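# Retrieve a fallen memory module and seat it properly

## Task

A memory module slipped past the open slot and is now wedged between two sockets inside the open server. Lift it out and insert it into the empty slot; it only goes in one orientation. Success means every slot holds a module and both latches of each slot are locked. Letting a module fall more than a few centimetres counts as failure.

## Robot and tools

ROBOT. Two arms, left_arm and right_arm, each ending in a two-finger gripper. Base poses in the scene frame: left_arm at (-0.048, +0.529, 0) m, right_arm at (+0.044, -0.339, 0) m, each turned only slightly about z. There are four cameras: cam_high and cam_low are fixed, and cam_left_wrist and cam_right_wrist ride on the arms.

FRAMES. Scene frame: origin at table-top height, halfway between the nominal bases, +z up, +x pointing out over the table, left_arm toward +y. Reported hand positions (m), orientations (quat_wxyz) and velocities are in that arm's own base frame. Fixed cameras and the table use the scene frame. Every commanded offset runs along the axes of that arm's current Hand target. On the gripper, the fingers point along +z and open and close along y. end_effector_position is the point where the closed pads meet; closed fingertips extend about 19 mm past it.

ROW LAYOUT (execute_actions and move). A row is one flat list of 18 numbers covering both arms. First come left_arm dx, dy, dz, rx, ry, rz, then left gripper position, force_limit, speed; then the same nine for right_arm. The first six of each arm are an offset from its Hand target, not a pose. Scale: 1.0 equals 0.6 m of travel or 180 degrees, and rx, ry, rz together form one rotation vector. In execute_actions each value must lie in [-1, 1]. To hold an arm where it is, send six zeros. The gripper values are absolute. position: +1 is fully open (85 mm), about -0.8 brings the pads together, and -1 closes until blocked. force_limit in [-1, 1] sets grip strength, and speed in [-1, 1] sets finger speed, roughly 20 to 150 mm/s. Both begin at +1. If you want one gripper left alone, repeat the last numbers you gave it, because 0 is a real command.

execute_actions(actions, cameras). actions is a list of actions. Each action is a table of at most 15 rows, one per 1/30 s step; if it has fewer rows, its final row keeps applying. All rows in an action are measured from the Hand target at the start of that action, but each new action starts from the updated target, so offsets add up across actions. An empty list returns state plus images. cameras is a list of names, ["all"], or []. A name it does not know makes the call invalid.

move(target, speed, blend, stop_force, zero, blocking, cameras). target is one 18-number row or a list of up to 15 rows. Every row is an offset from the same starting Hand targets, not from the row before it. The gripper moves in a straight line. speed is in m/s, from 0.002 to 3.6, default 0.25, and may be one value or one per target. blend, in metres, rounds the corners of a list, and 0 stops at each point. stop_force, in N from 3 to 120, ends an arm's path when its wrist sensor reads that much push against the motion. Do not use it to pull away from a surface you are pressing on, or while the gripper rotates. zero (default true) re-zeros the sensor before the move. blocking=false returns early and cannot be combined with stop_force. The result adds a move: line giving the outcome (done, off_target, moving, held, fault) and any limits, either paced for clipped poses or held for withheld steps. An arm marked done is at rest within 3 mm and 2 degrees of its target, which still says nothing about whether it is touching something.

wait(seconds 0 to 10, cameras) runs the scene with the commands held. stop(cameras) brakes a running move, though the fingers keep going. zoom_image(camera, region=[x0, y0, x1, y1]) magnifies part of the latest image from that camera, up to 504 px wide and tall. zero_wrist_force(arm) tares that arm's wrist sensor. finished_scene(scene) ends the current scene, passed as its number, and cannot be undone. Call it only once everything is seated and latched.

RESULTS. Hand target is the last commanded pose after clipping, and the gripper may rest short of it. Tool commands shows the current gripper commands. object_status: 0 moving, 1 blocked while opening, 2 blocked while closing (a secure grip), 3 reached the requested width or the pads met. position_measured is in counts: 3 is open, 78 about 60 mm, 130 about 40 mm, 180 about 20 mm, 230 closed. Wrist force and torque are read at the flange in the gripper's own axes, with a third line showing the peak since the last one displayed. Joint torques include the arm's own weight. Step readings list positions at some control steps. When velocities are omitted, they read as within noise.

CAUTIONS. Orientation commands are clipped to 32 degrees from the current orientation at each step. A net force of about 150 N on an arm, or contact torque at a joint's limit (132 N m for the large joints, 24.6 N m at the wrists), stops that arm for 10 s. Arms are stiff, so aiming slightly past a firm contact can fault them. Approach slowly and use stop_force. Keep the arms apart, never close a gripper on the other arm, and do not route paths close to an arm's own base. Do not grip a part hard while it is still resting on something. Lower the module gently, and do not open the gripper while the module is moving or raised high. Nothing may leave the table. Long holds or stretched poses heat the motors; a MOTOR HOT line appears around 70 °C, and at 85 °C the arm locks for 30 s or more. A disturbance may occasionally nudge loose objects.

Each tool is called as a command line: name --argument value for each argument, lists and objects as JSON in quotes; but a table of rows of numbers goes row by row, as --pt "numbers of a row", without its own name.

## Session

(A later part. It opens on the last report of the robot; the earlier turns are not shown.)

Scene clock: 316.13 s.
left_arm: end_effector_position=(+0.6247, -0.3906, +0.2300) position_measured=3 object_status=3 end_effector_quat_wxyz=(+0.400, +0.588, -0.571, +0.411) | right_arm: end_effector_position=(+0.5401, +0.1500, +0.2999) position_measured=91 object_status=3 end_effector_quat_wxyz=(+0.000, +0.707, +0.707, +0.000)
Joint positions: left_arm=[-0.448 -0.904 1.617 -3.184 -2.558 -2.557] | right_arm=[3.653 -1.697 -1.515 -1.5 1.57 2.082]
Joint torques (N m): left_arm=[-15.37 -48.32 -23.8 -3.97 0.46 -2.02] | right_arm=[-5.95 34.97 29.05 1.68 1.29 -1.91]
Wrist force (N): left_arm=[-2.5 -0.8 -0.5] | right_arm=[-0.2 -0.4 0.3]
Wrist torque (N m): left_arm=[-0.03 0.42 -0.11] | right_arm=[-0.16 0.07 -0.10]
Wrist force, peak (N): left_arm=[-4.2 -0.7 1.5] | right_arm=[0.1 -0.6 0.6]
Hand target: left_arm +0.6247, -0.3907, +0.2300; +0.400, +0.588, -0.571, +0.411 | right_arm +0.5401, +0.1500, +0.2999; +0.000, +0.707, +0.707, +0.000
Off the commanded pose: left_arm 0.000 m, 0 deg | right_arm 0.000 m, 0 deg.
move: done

move --pt "0 0 0 0 0 0 1 1 1 0 0 0 0 0 -0.6 0.3 1 0" --pt "0 0 0 0 0 0 1 1 1 0.1933 -0.0167 0.3167 0 0 -1.0 0.3 1 0" --speed '[0.5,0.2]' --blend '[0.02,0]' --cameras '["cam_right_wrist","cam_left_wrist"]'

zoom_image --camera "cam_right_wrist" --region '[240, 100, 440, 300]'

zoom_image --camera "cam_left_wrist" --region '[240, 230, 440, 380]'

Scene clock: 330.73 s.
left_arm: end_effector_position=(+0.6247, -0.3907, +0.2300) position_measured=3 object_status=3 end_effector_quat_wxyz=(+0.400, +0.588, -0.571, +0.411) | right_arm: end_effector_position=(+0.5301, +0.2659, +0.1098) position_measured=91 object_status=3 end_effector_quat_wxyz=(+0.000, +0.707, -0.707, +0.000)
Joint positions: left_arm=[-0.449 -0.904 1.617 -3.184 -2.558 -2.557] | right_arm=[3.834 -1.904 -1.764 -1.043 1.57 -0.879]
Joint torques (N m): left_arm=[-14.93 -48.32 -22.09 -4.05 0.64 -2.08] | right_arm=[-5.4 37.58 26.7 0.79 1.73 -0.62]
Wrist force (N): left_arm=[-2.4 -0.6 -0.4] | right_arm=[0.3 -0.4 -0.7]
Wrist torque (N m): left_arm=[-0.01 0.41 -0.11] | right_arm=[-0.13 0.01 -0.16]
Wrist force, peak (N): left_arm=[-2.9 -1.0 -0.4] | right_arm=[-0.1 -1.1 -0.7]
Hand target: left_arm +0.6247, -0.3907, +0.2300; +0.400, +0.588, -0.571, +0.411 | right_arm +0.5302, +0.2659, +0.1099; +0.000, +0.707, -0.707, +0.000
Off the commanded pose: left_arm 0.000 m, 0 deg | right_arm 0.000 m, 0 deg.
move: done
camera_calibration:
cam_left_wrist: T_world_to_cam=[[-0.999294, -0.0363935, 0.0093201, 0.619886], [-0.0305259, 0.641986, -0.766109, 0.462956], [0.021898, -0.765852, -0.642644, -0.0380986], [0, 0, 0, 1]] pos_world=[0.634415, -0.30383, 0.324414]
cam_right_wrist: T_world_to_cam=[[-0.999945, -0.00707314, 0.00775961, 0.540735], [-0.00413377, 0.944564, 0.328301, -0.270121], [-0.00965157, 0.328251, -0.944541, 0.149955], [0, 0, 0, 1]] pos_world=[0.541036, 0.209748, 0.226124]
Images, in order (width x height): cam_left_wrist 672x504, cam_right_wrist 672x504.

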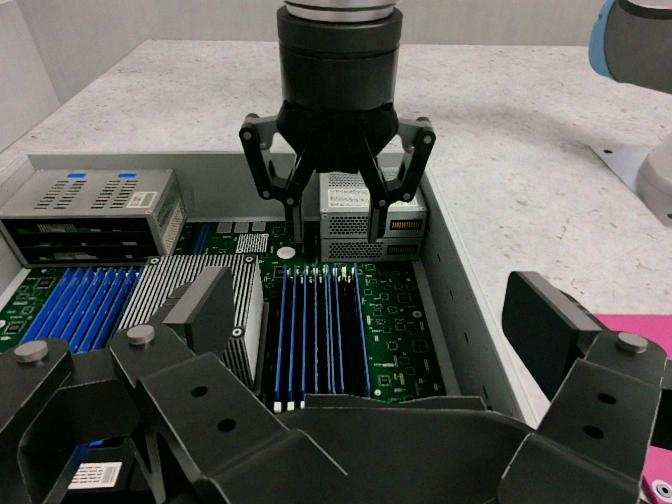

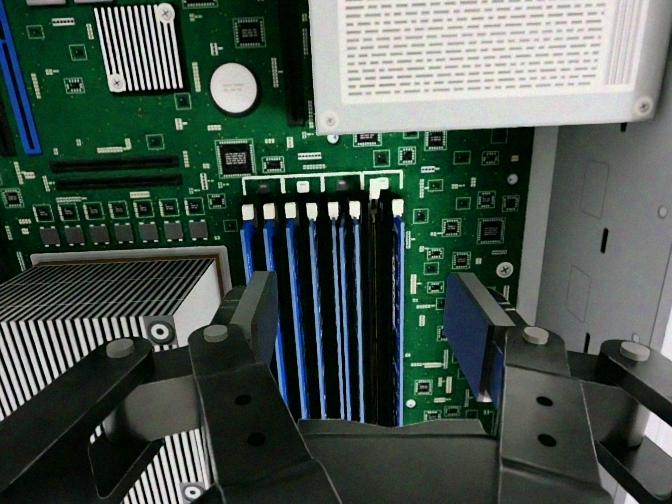

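Scaled by 2.520 from the camera's 672x504 image, which has a finer 960x720 frame.

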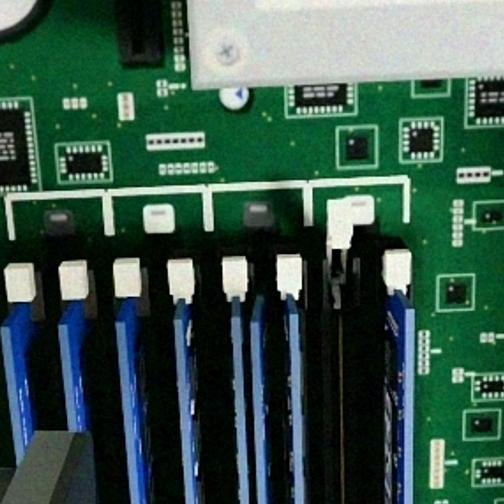

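Scaled by 2.520 from the camera's 672x504 image, which has a finer 960x720 frame.

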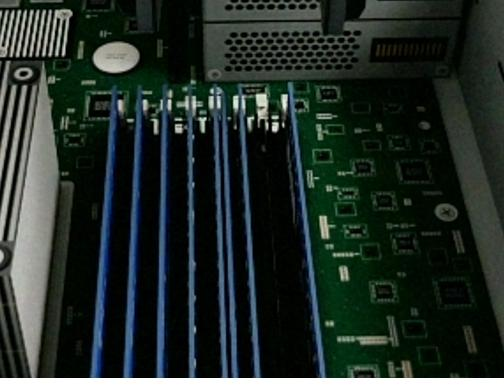

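move --target '[0,0,0,0,0,0,1,1,1, -0.0867,0.0167,0.05,0,0,0,-0.64,1,-0.5]' --speed 0.08 --cameras '["cam_right_wrist","cam_left_wrist"]'

zoom_image --camera "cam_right_wrist" --region '[260, 200, 410, 350]'

zoom_image --camera "cam_left_wrist" --region '[260, 230, 400, 370]'

Scene clock: 395.17 s.
left_arm: end_effector_position=(+0.6247, -0.3907, +0.2300) position_measured=3 object_status=3 end_effector_quat_wxyz=(+0.400, +0.588, -0.571, +0.411) | right_arm: end_effector_position=(+0.5202, +0.3180, +0.0799) position_measured=210 object_status=0 end_effector_quat_wxyz=(+0.000, +0.707, -0.707, +0.000)
Joint positions: left_arm=[-0.449 -0.904 1.617 -3.184 -2.558 -2.557] | right_arm=[3.911 -1.977 -1.749 -0.986 1.57 -0.802]
Joint torques (N m): left_arm=[-14.73 -46.3 -20.79 -5.05 0.6 -1.89] | right_arm=[-3.8 40.57 11.98 0.03 -1.46 -2.04]
Wrist force (N): left_arm=[-2.5 -0.7 -0.4] | right_arm=[0.3 -0.6 -0.2]
Wrist torque (N m): left_arm=[-0.02 0.42 -0.11] | right_arm=[-0.15 -0.04 -0.08]
Wrist force, peak (N): left_arm=[-2.8 -0.9 -0.4] | right_arm=[1.4 -0.5 -1.1]
Hand target: left_arm +0.6247, -0.3907, +0.2300; +0.400, +0.588, -0.571, +0.411 | right_arm +0.5202, +0.3179, +0.0798; +0.000, +0.707, -0.707, +0.000
Off the commanded pose: left_arm 0.000 m, 0 deg | right_arm 0.000 m, 0 deg.
move: done
camera_calibration:
cam_left_wrist: T_world_to_cam=[[-0.999294, -0.0363935, 0.0093201, 0.619886], [-0.0305259, 0.641986, -0.766109, 0.462956], [0.021898, -0.765852, -0.642644, -0.0380986], [0, 0, 0, 1]] pos_world=[0.634415, -0.30383, 0.324414]
cam_right_wrist: T_world_to_cam=[[-0.999945, -0.00723111, 0.00759722, 0.531507], [-0.00433417, 0.94449, 0.328512, -0.309378], [-0.00955101, 0.328461, -0.944469, 0.104427], [0, 0, 0, 1]] pos_world=[0.531135, 0.261748, 0.196225]
Images, in order (width x height): cam_left_wrist 672x504, cam_right_wrist 672x504.

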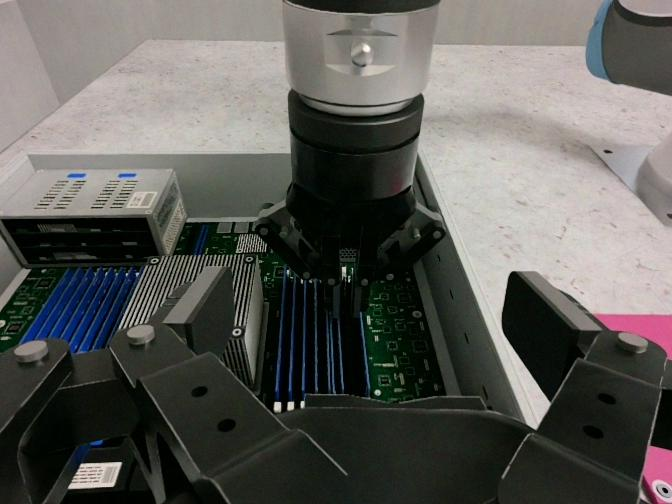

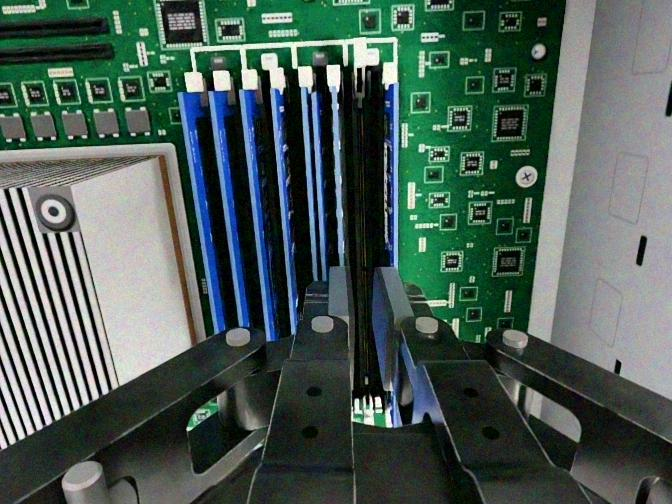

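Scaled by 3.360 from the camera's 672x504 image, which has a finer 960x720 frame.

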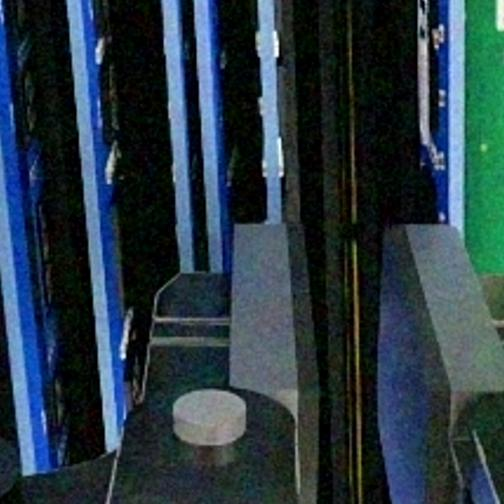

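Scaled by 3.600 from the camera's 672x504 image, which has a finer 960x720 frame.

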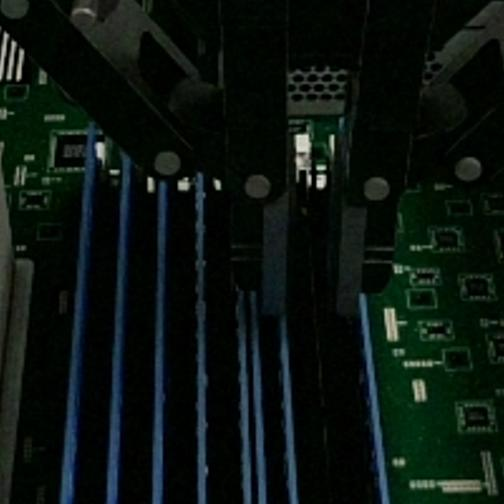

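zoom_image --camera "cam_left_wrist" --region '[310, 280, 370, 340]'

zoom_image --camera "cam_right_wrist" --region '[300, 220, 400, 320]'

Scaled by 8.400 from the camera's 672x504 image, which has a finer 960x720 frame.

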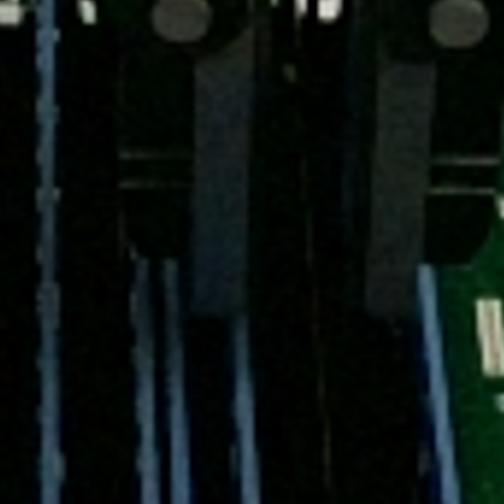

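Scaled by 5.040 from the camera's 672x504 image, which has a finer 960x720 frame.

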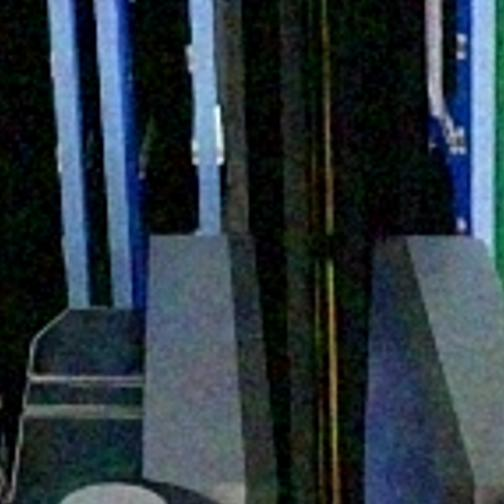

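move --target '[0,0,0,0,0,0,1,1,1, 0,-0.0067,0.0117,0,0,0,-0.64,1,-0.5]' --speed 0.05 --stop_force 5 --cameras '["cam_right_wrist","cam_left_wrist"]'

zoom_image --camera "cam_left_wrist" --region '[310, 280, 370, 340]'

zoom_image --camera "cam_right_wrist" --region '[300, 220, 400, 320]'

Scene clock: 433.40 s.
left_arm: end_effector_position=(+0.6247, -0.3907, +0.2300) position_measured=3 object_status=3 end_effector_quat_wxyz=(+0.400, +0.588, -0.571, +0.411) | right_arm: end_effector_position=(+0.5242, +0.3179, +0.0728) position_measured=210 object_status=3 end_effector_quat_wxyz=(+0.000, +0.707, -0.707, +0.000)
Joint positions: left_arm=[-0.449 -0.904 1.617 -3.184 -2.558 -2.557] | right_arm=[3.906 -1.993 -1.745 -0.974 1.57 -0.806]
Joint torques (N m): left_arm=[-14.25 -45.07 -19.82 -5.06 0.69 -1.91] | right_arm=[5.82 43.77 14.27 0.12 -1.05 1.56]
Wrist force (N): left_arm=[-2.4 -0.9 -0.4] | right_arm=[0.1 -0.5 -0.3]
Wrist torque (N m): left_arm=[-0.05 0.40 -0.12] | right_arm=[-0.14 0.02 -0.10]
Wrist force, peak (N): left_arm=[-2.9 -0.6 -0.2] | right_arm=[0.3 -1.0 -0.3]
Hand target: left_arm +0.6247, -0.3907, +0.2300; +0.400, +0.588, -0.571, +0.411 | right_arm +0.5242, +0.3179, +0.0728; +0.000, +0.707, -0.707, +0.000
Off the commanded pose: left_arm 0.000 m, 0 deg | right_arm 0.000 m, 0 deg.
move: done
camera_calibration:
cam_left_wrist: T_world_to_cam=[[-0.999294, -0.0363935, 0.0093201, 0.619886], [-0.0305259, 0.641986, -0.766109, 0.462956], [0.021898, -0.765852, -0.642644, -0.0380986], [0, 0, 0, 1]] pos_world=[0.634415, -0.30383, 0.324414]
cam_right_wrist: T_world_to_cam=[[-0.999944, -0.00716937, 0.00772652, 0.535521], [-0.0042352, 0.944552, 0.328334, -0.307064], [-0.00965204, 0.328283, -0.94453, 0.0978708], [0, 0, 0, 1]] pos_world=[0.535135, 0.261748, 0.189124]
Images, in order (width x height): cam_left_wrist 672x504, cam_right_wrist 672x504.

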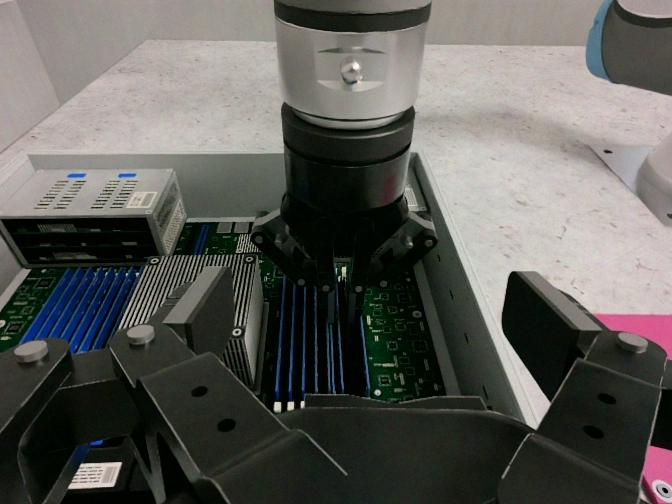

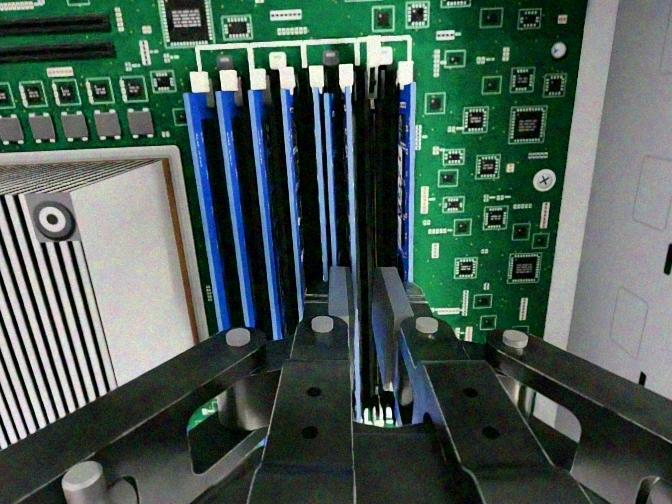

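Scaled by 8.400 from the camera's 672x504 image, which has a finer 960x720 frame.

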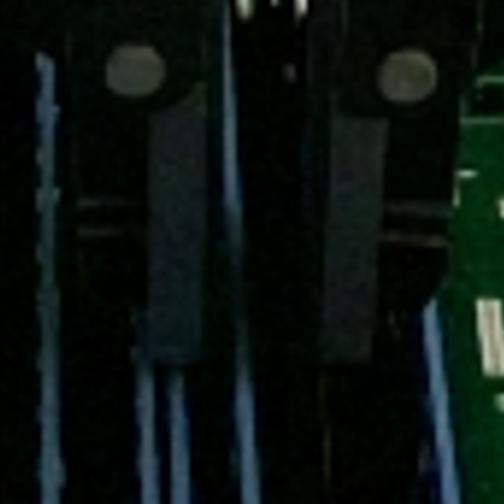

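Scaled by 5.040 from the camera's 672x504 image, which has a finer 960x720 frame.

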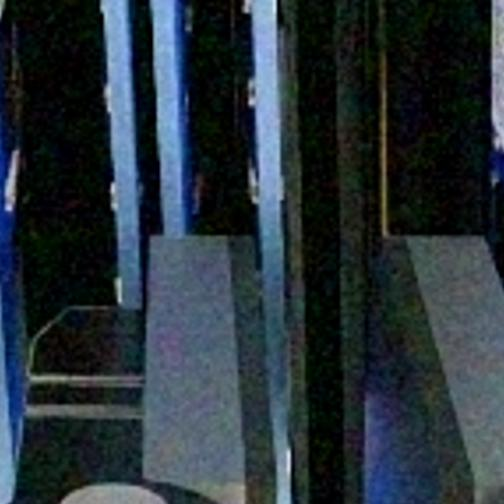

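move --target '[0,0,0,0,0,0,1,1,1, 0,0,0.02,0,0,0,-0.64,1,-0.5]' --speed 0.01 --stop_force 5 --cameras '["cam_right_wrist","cam_left_wrist"]'

zoom_image --camera "cam_left_wrist" --region '[310, 290, 370, 350]'

zoom_image --camera "cam_right_wrist" --region '[300, 220, 400, 320]'

Scene clock: 451.57 s.
left_arm: end_effector_position=(+0.6247, -0.3907, +0.2300) position_measured=3 object_status=3 end_effector_quat_wxyz=(+0.400, +0.588, -0.571, +0.411) | right_arm: end_effector_position=(+0.5242, +0.3179, +0.0701) position_measured=210 object_status=3 end_effector_quat_wxyz=(+0.000, +0.707, -0.707, +0.000)
Joint positions: left_arm=[-0.449 -0.904 1.617 -3.184 -2.558 -2.557] | right_arm=[3.906 -1.997 -1.748 -0.967 1.57 -0.806]
Joint torques (N m): left_arm=[-13.93 -43.14 -18.96 -5.15 0.72 -1.81] | right_arm=[7.27 41.6 23.9 0.22 0.45 1.58]
Wrist force (N): left_arm=[-2.6 -0.7 -0.5] | right_arm=[-0.6 -0.7 -2.9]
Wrist torque (N m): left_arm=[-0.01 0.44 -0.11] | right_arm=[-0.13 0.01 -0.11]
Wrist force, peak (N): left_arm=[-2.8 -0.9 -0.3] | right_arm=[4.7 -0.7 -16.2]
Hand target: left_arm +0.6247, -0.3907, +0.2300; +0.400, +0.588, -0.571, +0.411 | right_arm +0.5242, +0.3180, +0.0701; +0.000, +0.707, -0.707, +0.000 (not the last commanded pose)
Off the commanded pose: left_arm 0.000 m, 0 deg | right_arm 0.009 m, 0 deg.
move: contact (right_arm)
camera_calibration:
cam_left_wrist: T_world_to_cam=[[-0.999294, -0.0363935, 0.0093201, 0.619886], [-0.0305259, 0.641986, -0.766109, 0.462956], [0.021898, -0.765852, -0.642644, -0.0380986], [0, 0, 0, 1]] pos_world=[0.634415, -0.30383, 0.324414]
cam_right_wrist: T_world_to_cam=[[-0.999944, -0.00716937, 0.00772652, 0.535542], [-0.0042352, 0.944552, 0.328334, -0.306145], [-0.00965204, 0.328283, -0.94453, 0.0952262], [0, 0, 0, 1]] pos_world=[0.535135, 0.261748, 0.186324]
Images, in order (width x height): cam_left_wrist 672x504, cam_right_wrist 672x504.

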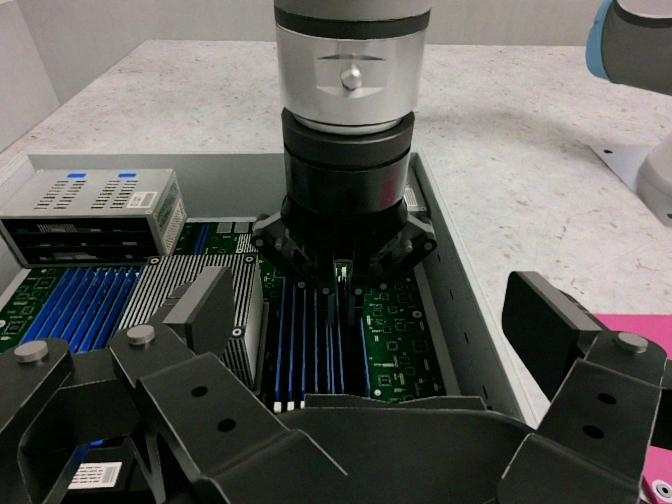

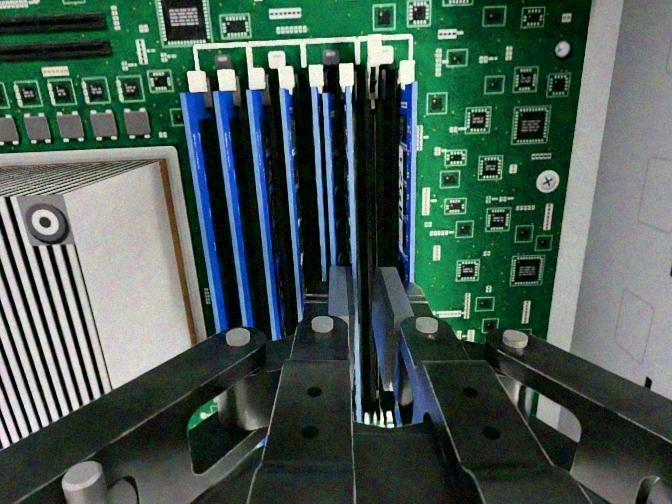

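Scaled by 8.400 from the camera's 672x504 image, which has a finer 960x720 frame.

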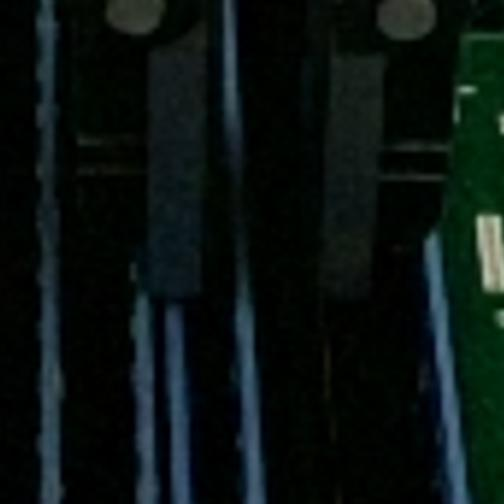

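Scaled by 5.040 from the camera's 672x504 image, which has a finer 960x720 frame.

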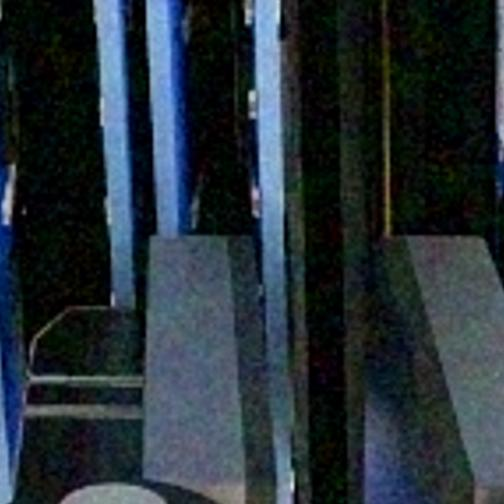

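move --pt "0 0 0 0 0 0 1 1 1 0 0 -0.005 0 0 0 -0.64 1 -0.5" --pt "0 0 0 0 0 0 1 1 1 0 0.0013 -0.005 0 0 0 -0.64 1 -0.5" --speed 0.02

move --target '[0,0,0,0,0,0,1,1,1, 0,0,0.02,0,0,0,-0.64,1,-0.5]' --speed 0.005 --stop_force 4 --cameras '["cam_right_wrist","cam_left_wrist"]'

zoom_image --camera "cam_left_wrist" --region '[310, 290, 370, 350]'

zoom_image --camera "cam_right_wrist" --region '[300, 220, 400, 320]'

Scene clock: 467.70 s.
left_arm: end_effector_position=(+0.6247, -0.3907, +0.2300) position_measured=3 object_status=3 end_effector_quat_wxyz=(+0.400, +0.588, -0.571, +0.411) | right_arm: end_effector_position=(+0.5234, +0.3180, +0.0731) position_measured=210 object_status=3 end_effector_quat_wxyz=(+0.000, +0.707, -0.707, +0.000)
Joint positions: left_arm=[-0.449 -0.904 1.617 -3.184 -2.558 -2.557] | right_arm=[3.907 -1.991 -1.747 -0.973 1.57 -0.806]
Joint torques (N m): left_arm=[-13.99 -41.65 -18.45 -5.12 0.73 -1.72] | right_arm=[2.25 34.43 18.43 5.01 0.48 1.32]
Wrist force (N): left_arm=[-2.5 -0.9 -0.3] | right_arm=[0.0 -0.7 -0.4]
Wrist torque (N m): left_arm=[-0.05 0.42 -0.11] | right_arm=[-0.18 0.02 -0.23]
Wrist force, peak (N): left_arm=[-2.9 -0.8 -0.3] | right_arm=[-0.4 -0.7 -3.3]
Hand target: left_arm +0.6247, -0.3907, +0.2300; +0.400, +0.588, -0.571, +0.411 | right_arm +0.5234, +0.3180, +0.0731; +0.000, +0.707, -0.707, +0.000
Off the commanded pose: left_arm 0.000 m, 0 deg | right_arm 0.000 m, 0 deg.
move: done

Scene clock: 469.30 s.
left_arm: end_effector_position=(+0.6247, -0.3907, +0.2300) position_measured=3 object_status=3 end_effector_quat_wxyz=(+0.400, +0.588, -0.571, +0.411) | right_arm: end_effector_position=(+0.5234, +0.3180, +0.0700) position_measured=210 object_status=3 end_effector_quat_wxyz=(+0.000, +0.707, -0.707, +0.000)
Joint positions: left_arm=[-0.449 -0.904 1.617 -3.184 -2.558 -2.557] | right_arm=[3.907 -1.996 -1.75 -0.966 1.57 -0.806]
Joint torques (N m): left_arm=[-14.02 -40.83 -17.56 -4.99 0.74 -1.77] | right_arm=[-2.67 40.12 22.1 -0.62 0.39 -1.22]
Wrist force (N): left_arm=[-2.5 -0.9 -0.4] | right_arm=[0.4 -0.8 -7.1]
Wrist torque (N m): left_arm=[-0.05 0.42 -0.12] | right_arm=[-0.09 -0.03 -0.22]
Wrist force, peak (N): left_arm=[-2.7 -1.1 -0.6] | right_arm=[3.2 -1.2 -12.1]
Hand target: left_arm +0.6247, -0.3907, +0.2300; +0.400, +0.588, -0.571, +0.411 | right_arm +0.5234, +0.3180, +0.0700; +0.000, +0.707, -0.707, +0.000 (not the last commanded pose)
Off the commanded pose: left_arm 0.000 m, 0 deg | right_arm 0.009 m, 0 deg.
move: contact (right_arm)
camera_calibration:
cam_left_wrist: T_world_to_cam=[[-0.999294, -0.0363935, 0.0093201, 0.619886], [-0.0305259, 0.641986, -0.766109, 0.462956], [0.021898, -0.765852, -0.642644, -0.0380986], [0, 0, 0, 1]] pos_world=[0.634415, -0.30383, 0.324414]
cam_right_wrist: T_world_to_cam=[[-0.999945, -0.00723078, 0.0075981, 0.534783], [-0.00433447, 0.944521, 0.328423, -0.306071], [-0.00955132, 0.328372, -0.9445, 0.0950418], [0, 0, 0, 1]] pos_world=[0.534335, 0.261748, 0.186224]
Images, in order (width x height): cam_left_wrist 672x504, cam_right_wrist 672x504.

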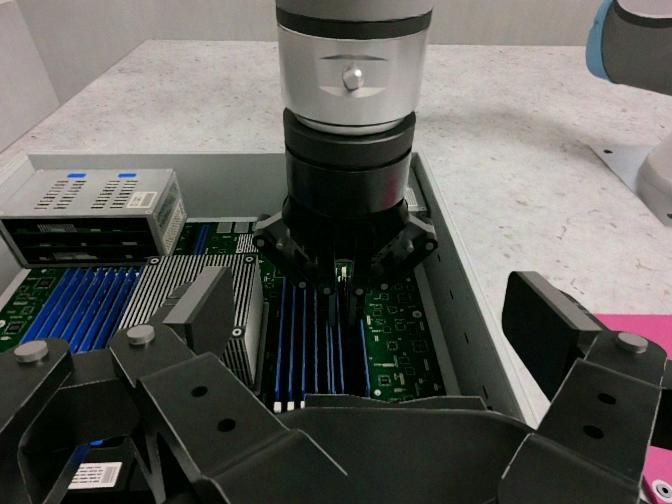

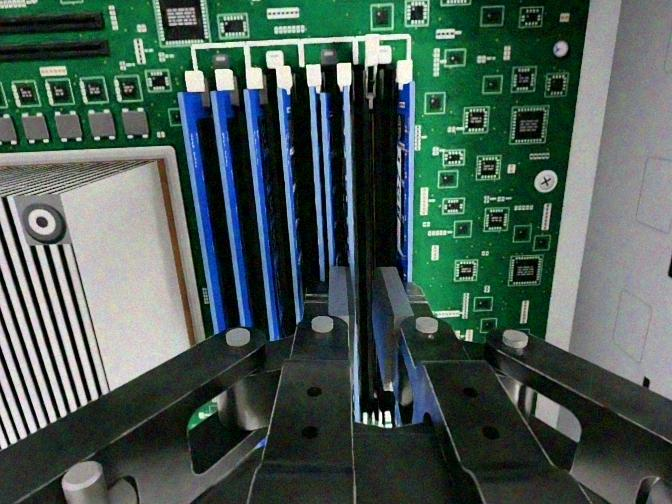

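Scaled by 8.400 from the camera's 672x504 image, which has a finer 960x720 frame.

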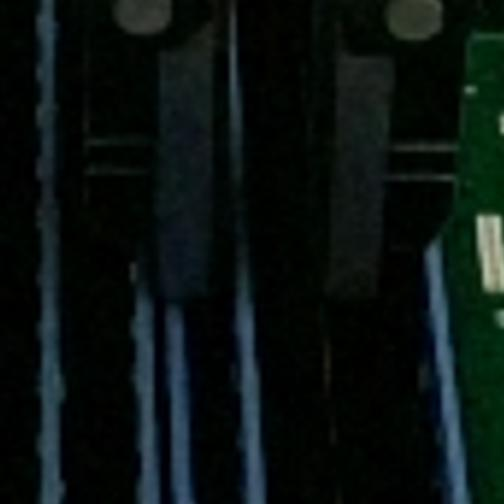

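Scaled by 5.040 from the camera's 672x504 image, which has a finer 960x720 frame.

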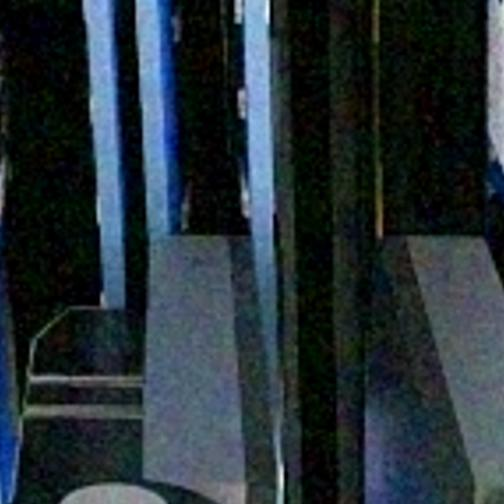

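move --target '[0,0,0,0,0,0,1,1,1, 0,0,-0.005,0,0,-0.019,-0.64,1,-0.5]' --speed 0.02

move --target '[0,0,0,0,0,0,1,1,1, 0,0,0.02,0,0,0,-0.64,1,-0.5]' --speed 0.005 --stop_force 4 --cameras '["cam_right_wrist","cam_left_wrist"]'

zoom_image --camera "cam_left_wrist" --region '[310, 290, 370, 350]'

zoom_image --camera "cam_right_wrist" --region '[300, 220, 400, 320]'

Scene clock: 497.40 s.
left_arm: end_effector_position=(+0.6247, -0.3907, +0.2300) position_measured=3 object_status=3 end_effector_quat_wxyz=(+0.400, +0.588, -0.571, +0.411) | right_arm: end_effector_position=(+0.5234, +0.3180, +0.0730) position_measured=210 object_status=3 end_effector_quat_wxyz=(+0.000, +0.728, -0.685, +0.000)
Joint positions: left_arm=[-0.449 -0.904 1.617 -3.184 -2.558 -2.557] | right_arm=[3.907 -1.991 -1.747 -0.973 1.57 -0.866]
Joint torques (N m): left_arm=[-13.96 -39.2 -16.46 -4.98 0.58 -1.74] | right_arm=[4.59 42 25.39 0.79 -0.32 1.77]
Wrist force (N): left_arm=[-2.6 -0.9 -0.4] | right_arm=[0.5 -0.4 -0.3]
Wrist torque (N m): left_arm=[-0.04 0.43 -0.11] | right_arm=[-0.11 -0.02 -0.08]
Wrist force, peak (N): left_arm=[-2.9 -0.9 -0.5] | right_arm=[0.3 -1.0 -7.3]
Hand target: left_arm +0.6247, -0.3907, +0.2300; +0.400, +0.588, -0.571, +0.411 | right_arm +0.5234, +0.3180, +0.0730; +0.000, +0.728, -0.686, +0.000
Off the commanded pose: left_arm 0.000 m, 0 deg | right_arm 0.000 m, 0 deg.
move: done

Scene clock: 499.00 s.
left_arm: end_effector_position=(+0.6247, -0.3907, +0.2300) position_measured=3 object_status=3 end_effector_quat_wxyz=(+0.400, +0.588, -0.571, +0.411) | right_arm: end_effector_position=(+0.5234, +0.3180, +0.0700) position_measured=210 object_status=3 end_effector_quat_wxyz=(+0.000, +0.728, -0.686, +0.000)
Joint positions: left_arm=[-0.449 -0.904 1.617 -3.184 -2.558 -2.557] | right_arm=[3.907 -1.995 -1.75 -0.966 1.57 -0.865]
Joint torques (N m): left_arm=[-14.17 -38.37 -15.97 -5.06 0.68 -1.69] | right_arm=[4.25 39.85 22.23 -0.6 -0.27 2.12]
Wrist force (N): left_arm=[-2.5 -1.0 -0.4] | right_arm=[-0.3 -0.6 -6.0]
Wrist torque (N m): left_arm=[-0.07 0.43 -0.11] | right_arm=[-0.06 0.02 -0.11]
Wrist force, peak (N): left_arm=[-2.8 -0.8 -0.4] | right_arm=[2.8 -0.7 -11.2]
Hand target: left_arm +0.6247, -0.3907, +0.2300; +0.400, +0.588, -0.571, +0.411 | right_arm +0.5234, +0.3180, +0.0700; +0.000, +0.728, -0.686, +0.000 (not the last commanded pose)
Off the commanded pose: left_arm 0.000 m, 0 deg | right_arm 0.009 m, 0 deg.
move: contact (right_arm)
camera_calibration:
cam_left_wrist: T_world_to_cam=[[-0.999294, -0.0363935, 0.0093201, 0.619886], [-0.0305259, 0.641986, -0.766109, 0.462956], [0.021898, -0.765852, -0.642644, -0.0380986], [0, 0, 0, 1]] pos_world=[0.634415, -0.30383, 0.324414]
cam_right_wrist: T_world_to_cam=[[-0.997736, -0.0668253, 0.00761012, 0.552532], [-0.0606276, 0.942598, 0.32838, -0.276017], [-0.0291174, 0.327175, -0.944515, 0.105758], [0, 0, 0, 1]] pos_world=[0.537626, 0.262495, 0.186324]
Images, in order (width x height): cam_left_wrist 672x504, cam_right_wrist 672x504.

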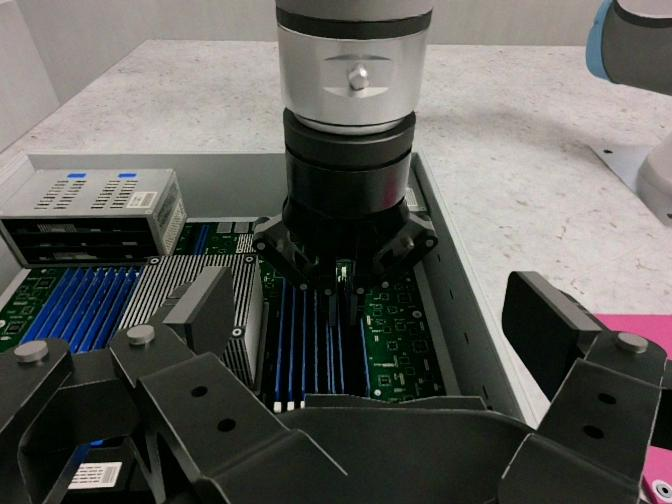

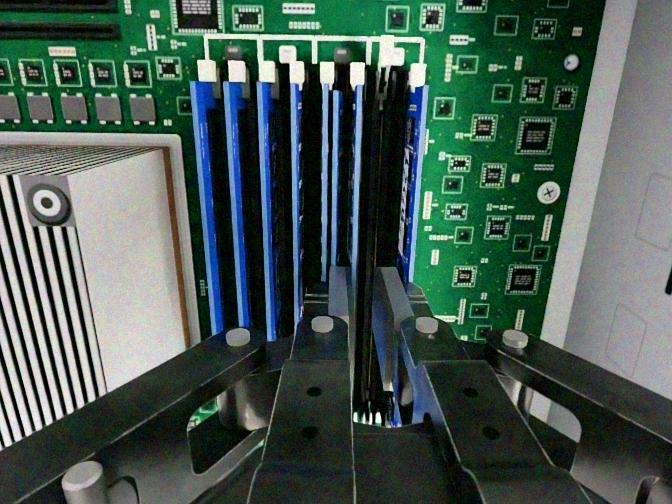

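Scaled by 8.400 from the camera's 672x504 image, which has a finer 960x720 frame.

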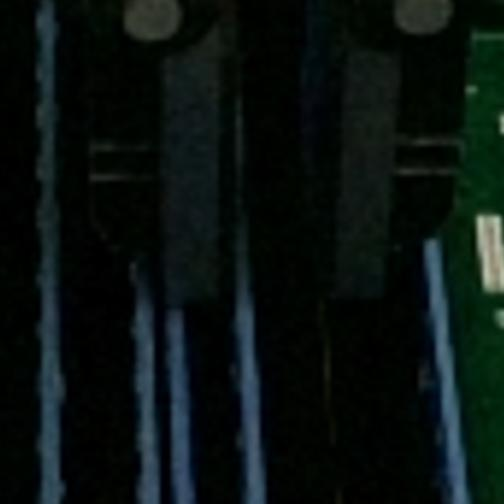

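Scaled by 5.040 from the camera's 672x504 image, which has a finer 960x720 frame.

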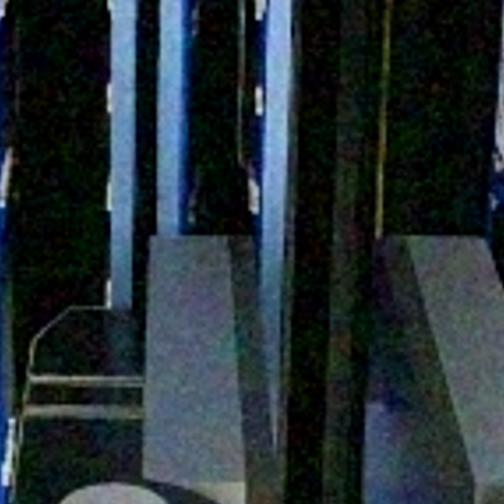

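move --pt "0 0 0 0 0 0 1 1 1 0 0 -0.015 0 0 0 -0.64 1 -0.5" --pt "0 0 0 0 0 0 1 1 1 0 0.0077 -0.015 0 0 0 -0.64 1 -0.5" --speed 0.03

move --target '[0,0,0,0,0,0,1,1,1, 0,0,0.02,0,0,0,-0.64,1,-0.5]' --speed 0.006 --stop_force 4 --cameras '["cam_right_wrist","cam_left_wrist"]'

zoom_image --camera "cam_left_wrist" --region '[310, 290, 370, 350]'

zoom_image --camera "cam_right_wrist" --region '[300, 220, 400, 320]'

Scene clock: 522.40 s.
left_arm: end_effector_position=(+0.6247, -0.3907, +0.2300) position_measured=3 object_status=3 end_effector_quat_wxyz=(+0.400, +0.588, -0.571, +0.411) | right_arm: end_effector_position=(+0.5188, +0.3178, +0.0790) position_measured=210 object_status=3 end_effector_quat_wxyz=(+0.000, +0.728, -0.686, +0.000)
Joint positions: left_arm=[-0.449 -0.904 1.617 -3.184 -2.558 -2.557] | right_arm=[3.912 -1.975 -1.754 -0.983 1.57 -0.86]
Joint torques (N m): left_arm=[-13.57 -37.03 -14.51 -5.08 0.69 -1.69] | right_arm=[-5.38 30.98 25.34 1.39 -0.2 -1.76]
Wrist force (N): left_arm=[-2.5 -0.7 -0.5] | right_arm=[0.4 -0.2 -0.3]
Wrist torque (N m): left_arm=[-0.02 0.42 -0.11] | right_arm=[-0.08 -0.05 -0.19]
Wrist force, peak (N): left_arm=[-2.7 -1.0 -0.6] | right_arm=[0.0 -0.5 -6.3]
Hand target: left_arm +0.6247, -0.3907, +0.2300; +0.400, +0.588, -0.571, +0.411 | right_arm +0.5188, +0.3177, +0.0790; +0.000, +0.728, -0.686, +0.000
Off the commanded pose: left_arm 0.000 m, 0 deg | right_arm 0.000 m, 0 deg.
move: done

Scene clock: 524.50 s.
left_arm: end_effector_position=(+0.6247, -0.3907, +0.2300) position_measured=3 object_status=3 end_effector_quat_wxyz=(+0.400, +0.588, -0.571, +0.411) | right_arm: end_effector_position=(+0.5188, +0.3177, +0.0724) position_measured=210 object_status=3 end_effector_quat_wxyz=(+0.000, +0.728, -0.686, +0.000)
Joint positions: left_arm=[-0.449 -0.904 1.617 -3.184 -2.558 -2.557] | right_arm=[3.912 -1.984 -1.761 -0.967 1.57 -0.86]
Joint torques (N m): left_arm=[-13.7 -37.21 -14.03 -5.03 0.72 -1.68] | right_arm=[3.63 38.59 22.51 -0.56 -0.42 -2.21]
Wrist force (N): left_arm=[-2.5 -0.9 -0.6] | right_arm=[-0.2 -0.5 -9.0]
Wrist torque (N m): left_arm=[-0.06 0.42 -0.11] | right_arm=[-0.06 -0.01 -0.18]
Wrist force, peak (N): left_arm=[-2.8 -1.1 -0.3] | right_arm=[5.0 0.2 -16.5]
Hand target: left_arm +0.6247, -0.3907, +0.2300; +0.400, +0.588, -0.571, +0.411 | right_arm +0.5188, +0.3177, +0.0724; +0.000, +0.728, -0.686, +0.000 (not the last commanded pose)
Off the commanded pose: left_arm 0.000 m, 0 deg | right_arm 0.005 m, 0 deg.
move: contact (right_arm)
camera_calibration:
cam_left_wrist: T_world_to_cam=[[-0.999294, -0.0363935, 0.0093201, 0.619886], [-0.0305259, 0.641986, -0.766109, 0.462956], [0.021898, -0.765852, -0.642644, -0.0380986], [0, 0, 0, 1]] pos_world=[0.634415, -0.30383, 0.324414]
cam_right_wrist: T_world_to_cam=[[-0.997736, -0.0668253, 0.00761012, 0.547904], [-0.0606276, 0.942598, 0.32838, -0.276801], [-0.0291174, 0.327175, -0.944515, 0.107989], [0, 0, 0, 1]] pos_world=[0.533026, 0.262195, 0.188724]
Images, in order (width x height): cam_left_wrist 672x504, cam_right_wrist 672x504.

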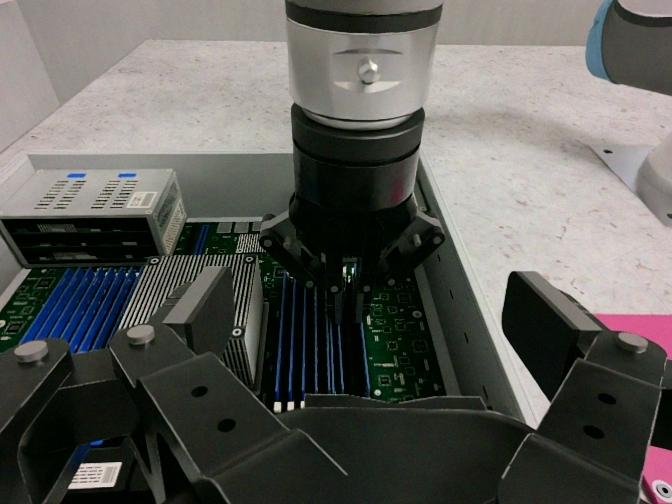

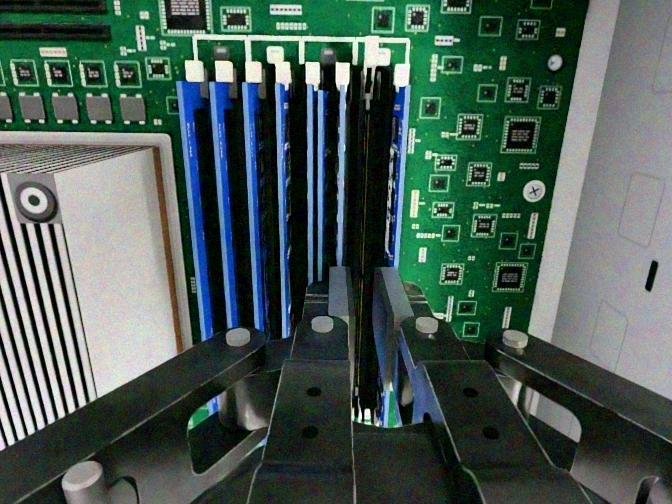

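Scaled by 8.400 from the camera's 672x504 image, which has a finer 960x720 frame.

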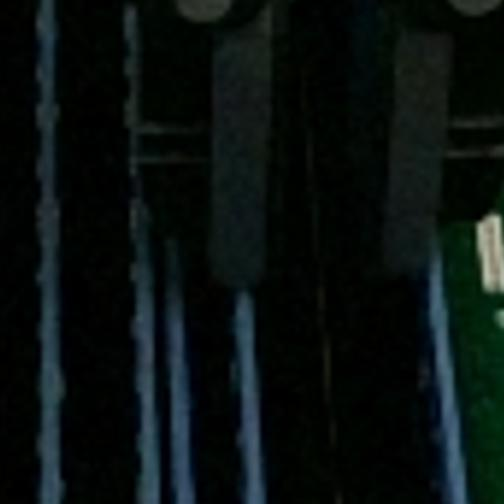

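Scaled by 5.040 from the camera's 672x504 image, which has a finer 960x720 frame.

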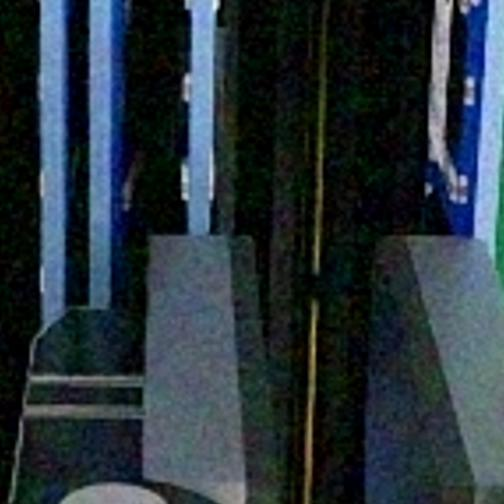

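move --pt "0 0 0 0 0 0 1 1 1 0 0 -0.012 0 0 0 -0.64 1 -0.5" --pt "0 0 0 0 0 0 1 1 1 0 -0.0077 -0.012 0 0 0 -0.64 1 -0.5" --speed 0.03

move --target '[0,0,0,0,0,0,1,1,1, 0,0,0.025,0,0,0,-0.64,1,-0.5]' --speed 0.006 --stop_force 10

Scene clock: 543.77 s.
left_arm: end_effector_position=(+0.6247, -0.3907, +0.2300) position_measured=3 object_status=3 end_effector_quat_wxyz=(+0.400, +0.588, -0.571, +0.411) | right_arm: end_effector_position=(+0.5235, +0.3179, +0.0796) position_measured=210 object_status=3 end_effector_quat_wxyz=(+0.000, +0.728, -0.686, +0.000)
Joint positions: left_arm=[-0.449 -0.904 1.617 -3.184 -2.558 -2.557] | right_arm=[3.907 -1.983 -1.74 -0.989 1.57 -0.866]
Joint torques (N m): left_arm=[-13.45 -37.39 -13.85 -4.98 0.69 -1.57] | right_arm=[7.51 43.93 12.36 4.18 -0.7 1.51]
Wrist force (N): left_arm=[-2.5 -1.0 -0.5] | right_arm=[0.3 0.0 -0.5]
Wrist torque (N m): left_arm=[-0.06 0.42 -0.11] | right_arm=[-0.06 -0.02 -0.07]
Wrist force, peak (N): left_arm=[-2.8 -0.9 -0.2] | right_arm=[-0.1 -0.3 -9.2]
Hand target: left_arm +0.6247, -0.3907, +0.2300; +0.400, +0.588, -0.571, +0.411 | right_arm +0.5234, +0.3180, +0.0796; +0.000, +0.728, -0.686, +0.000
Off the commanded pose: left_arm 0.000 m, 0 deg | right_arm 0.000 m, 0 deg.
move: done

Scene clock: 546.37 s.
left_arm: end_effector_position=(+0.6247, -0.3907, +0.2300) position_measured=3 object_status=3 end_effector_quat_wxyz=(+0.400, +0.588, -0.571, +0.411) | right_arm: end_effector_position=(+0.5235, +0.3180, +0.0699) position_measured=210 object_status=3 end_effector_quat_wxyz=(+0.000, +0.728, -0.686, +0.000)
Joint positions: left_arm=[-0.449 -0.904 1.617 -3.184 -2.558 -2.557] | right_arm=[3.907 -1.996 -1.75 -0.966 1.57 -0.865]
Joint torques (N m): left_arm=[-13.84 -37.17 -14.1 -5.07 0.71 -1.56] | right_arm=[6.94 37.53 21.77 -0.83 -0.22 1.77]
Wrist force (N): left_arm=[-2.5 -0.7 -0.4] | right_arm=[0.5 -0.6 -10.0]
Wrist torque (N m): left_arm=[-0.01 0.43 -0.11] | right_arm=[0.00 0.01 -0.11]
Wrist force, peak (N): left_arm=[-2.7 -0.9 -0.6] | right_arm=[4.9 -1.0 -16.0]
Hand target: left_arm +0.6247, -0.3907, +0.2300; +0.400, +0.588, -0.571, +0.411 | right_arm +0.5235, +0.3180, +0.0699; +0.000, +0.728, -0.686, +0.000 (not the last commanded pose)
Off the commanded pose: left_arm 0.000 m, 0 deg | right_arm 0.005 m, 0 deg.
move: contact (right_arm)

move --target '[0,0,0,0,0,0,1,1,1, -0.0133,0,0,0,0,0,-0.64,1,-0.5]' --speed 0.02 --cameras '["cam_right_wrist","cam_left_wrist"]'

zoom_image --camera "cam_left_wrist" --region '[260, 280, 380, 420]'

zoom_image --camera "cam_right_wrist" --region '[270, 40, 430, 200]'

Scene clock: 553.00 s.
left_arm: end_effector_position=(+0.6247, -0.3907, +0.2300) position_measured=3 object_status=3 end_effector_quat_wxyz=(+0.400, +0.588, -0.571, +0.411) | right_arm: end_effector_position=(+0.5230, +0.3261, +0.0699) position_measured=210 object_status=3 end_effector_quat_wxyz=(+0.000, +0.728, -0.686, +0.000)
Joint positions: left_arm=[-0.449 -0.904 1.617 -3.184 -2.558 -2.557] | right_arm=[3.917 -2.003 -1.738 -0.97 1.57 -0.855]
Joint torques (N m): left_arm=[-13.27 -37.1 -14.11 -5.07 0.6 -1.6] | right_arm=[-0.69 36.91 12.95 0.34 -0.41 0.15]
Wrist force (N): left_arm=[-2.5 -0.8 -0.5] | right_arm=[3.2 -0.4 -9.4]
Wrist torque (N m): left_arm=[-0.04 0.43 -0.11] | right_arm=[-0.04 0.03 -0.20]
Wrist force, peak (N): left_arm=[-2.8 -0.8 -0.5] | right_arm=[0.5 -0.8 -10.1]
Hand target: left_arm +0.6247, -0.3907, +0.2300; +0.400, +0.588, -0.571, +0.411 | right_arm +0.5230, +0.3260, +0.0699; +0.000, +0.728, -0.686, +0.000
Off the commanded pose: left_arm 0.000 m, 0 deg | right_arm 0.000 m, 0 deg.
move: done
camera_calibration:
cam_left_wrist: T_world_to_cam=[[-0.999294, -0.0363935, 0.0093201, 0.619886], [-0.0305259, 0.641986, -0.766109, 0.462956], [0.021898, -0.765852, -0.642644, -0.0380986], [0, 0, 0, 1]] pos_world=[0.634415, -0.30383, 0.324414]
cam_right_wrist: T_world_to_cam=[[-0.997739, -0.0667906, 0.00750953, 0.552586], [-0.0606252, 0.942569, 0.328463, -0.283659], [-0.0290165, 0.327265, -0.944487, 0.102916], [0, 0, 0, 1]] pos_world=[0.537126, 0.270594, 0.186225]
Images, in order (width x height): cam_left_wrist 672x504, cam_right_wrist 672x504.

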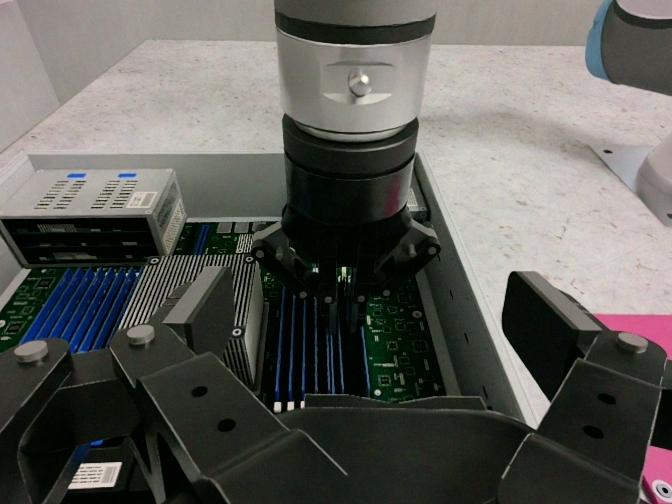

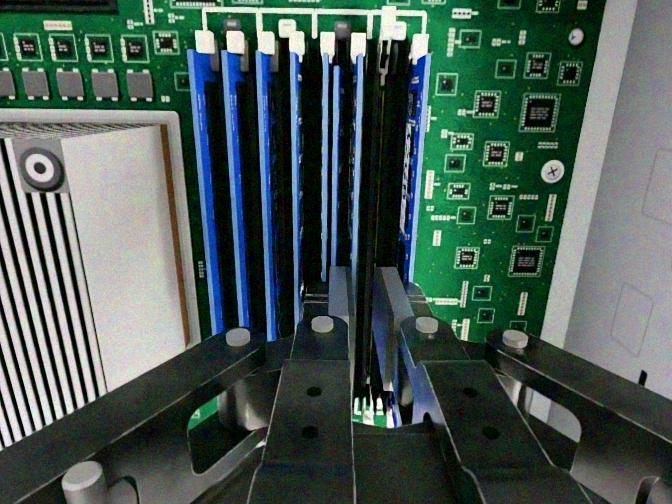

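Scaled by 3.600 from the camera's 672x504 image, which has a finer 960x720 frame.

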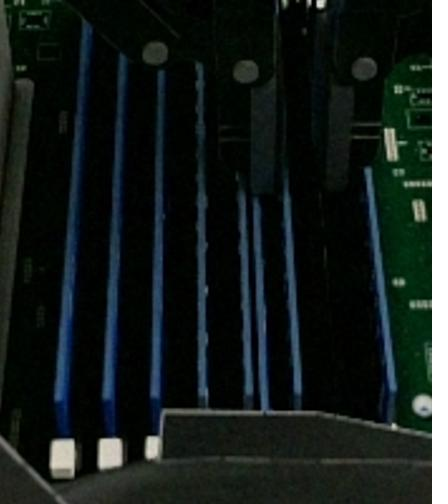

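Scaled by 3.150 from the camera's 672x504 image, which has a finer 960x720 frame.

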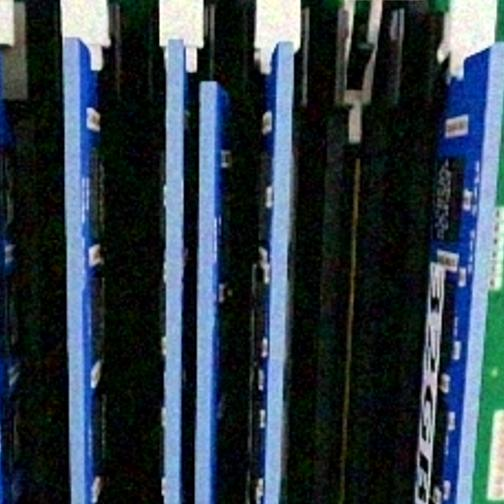

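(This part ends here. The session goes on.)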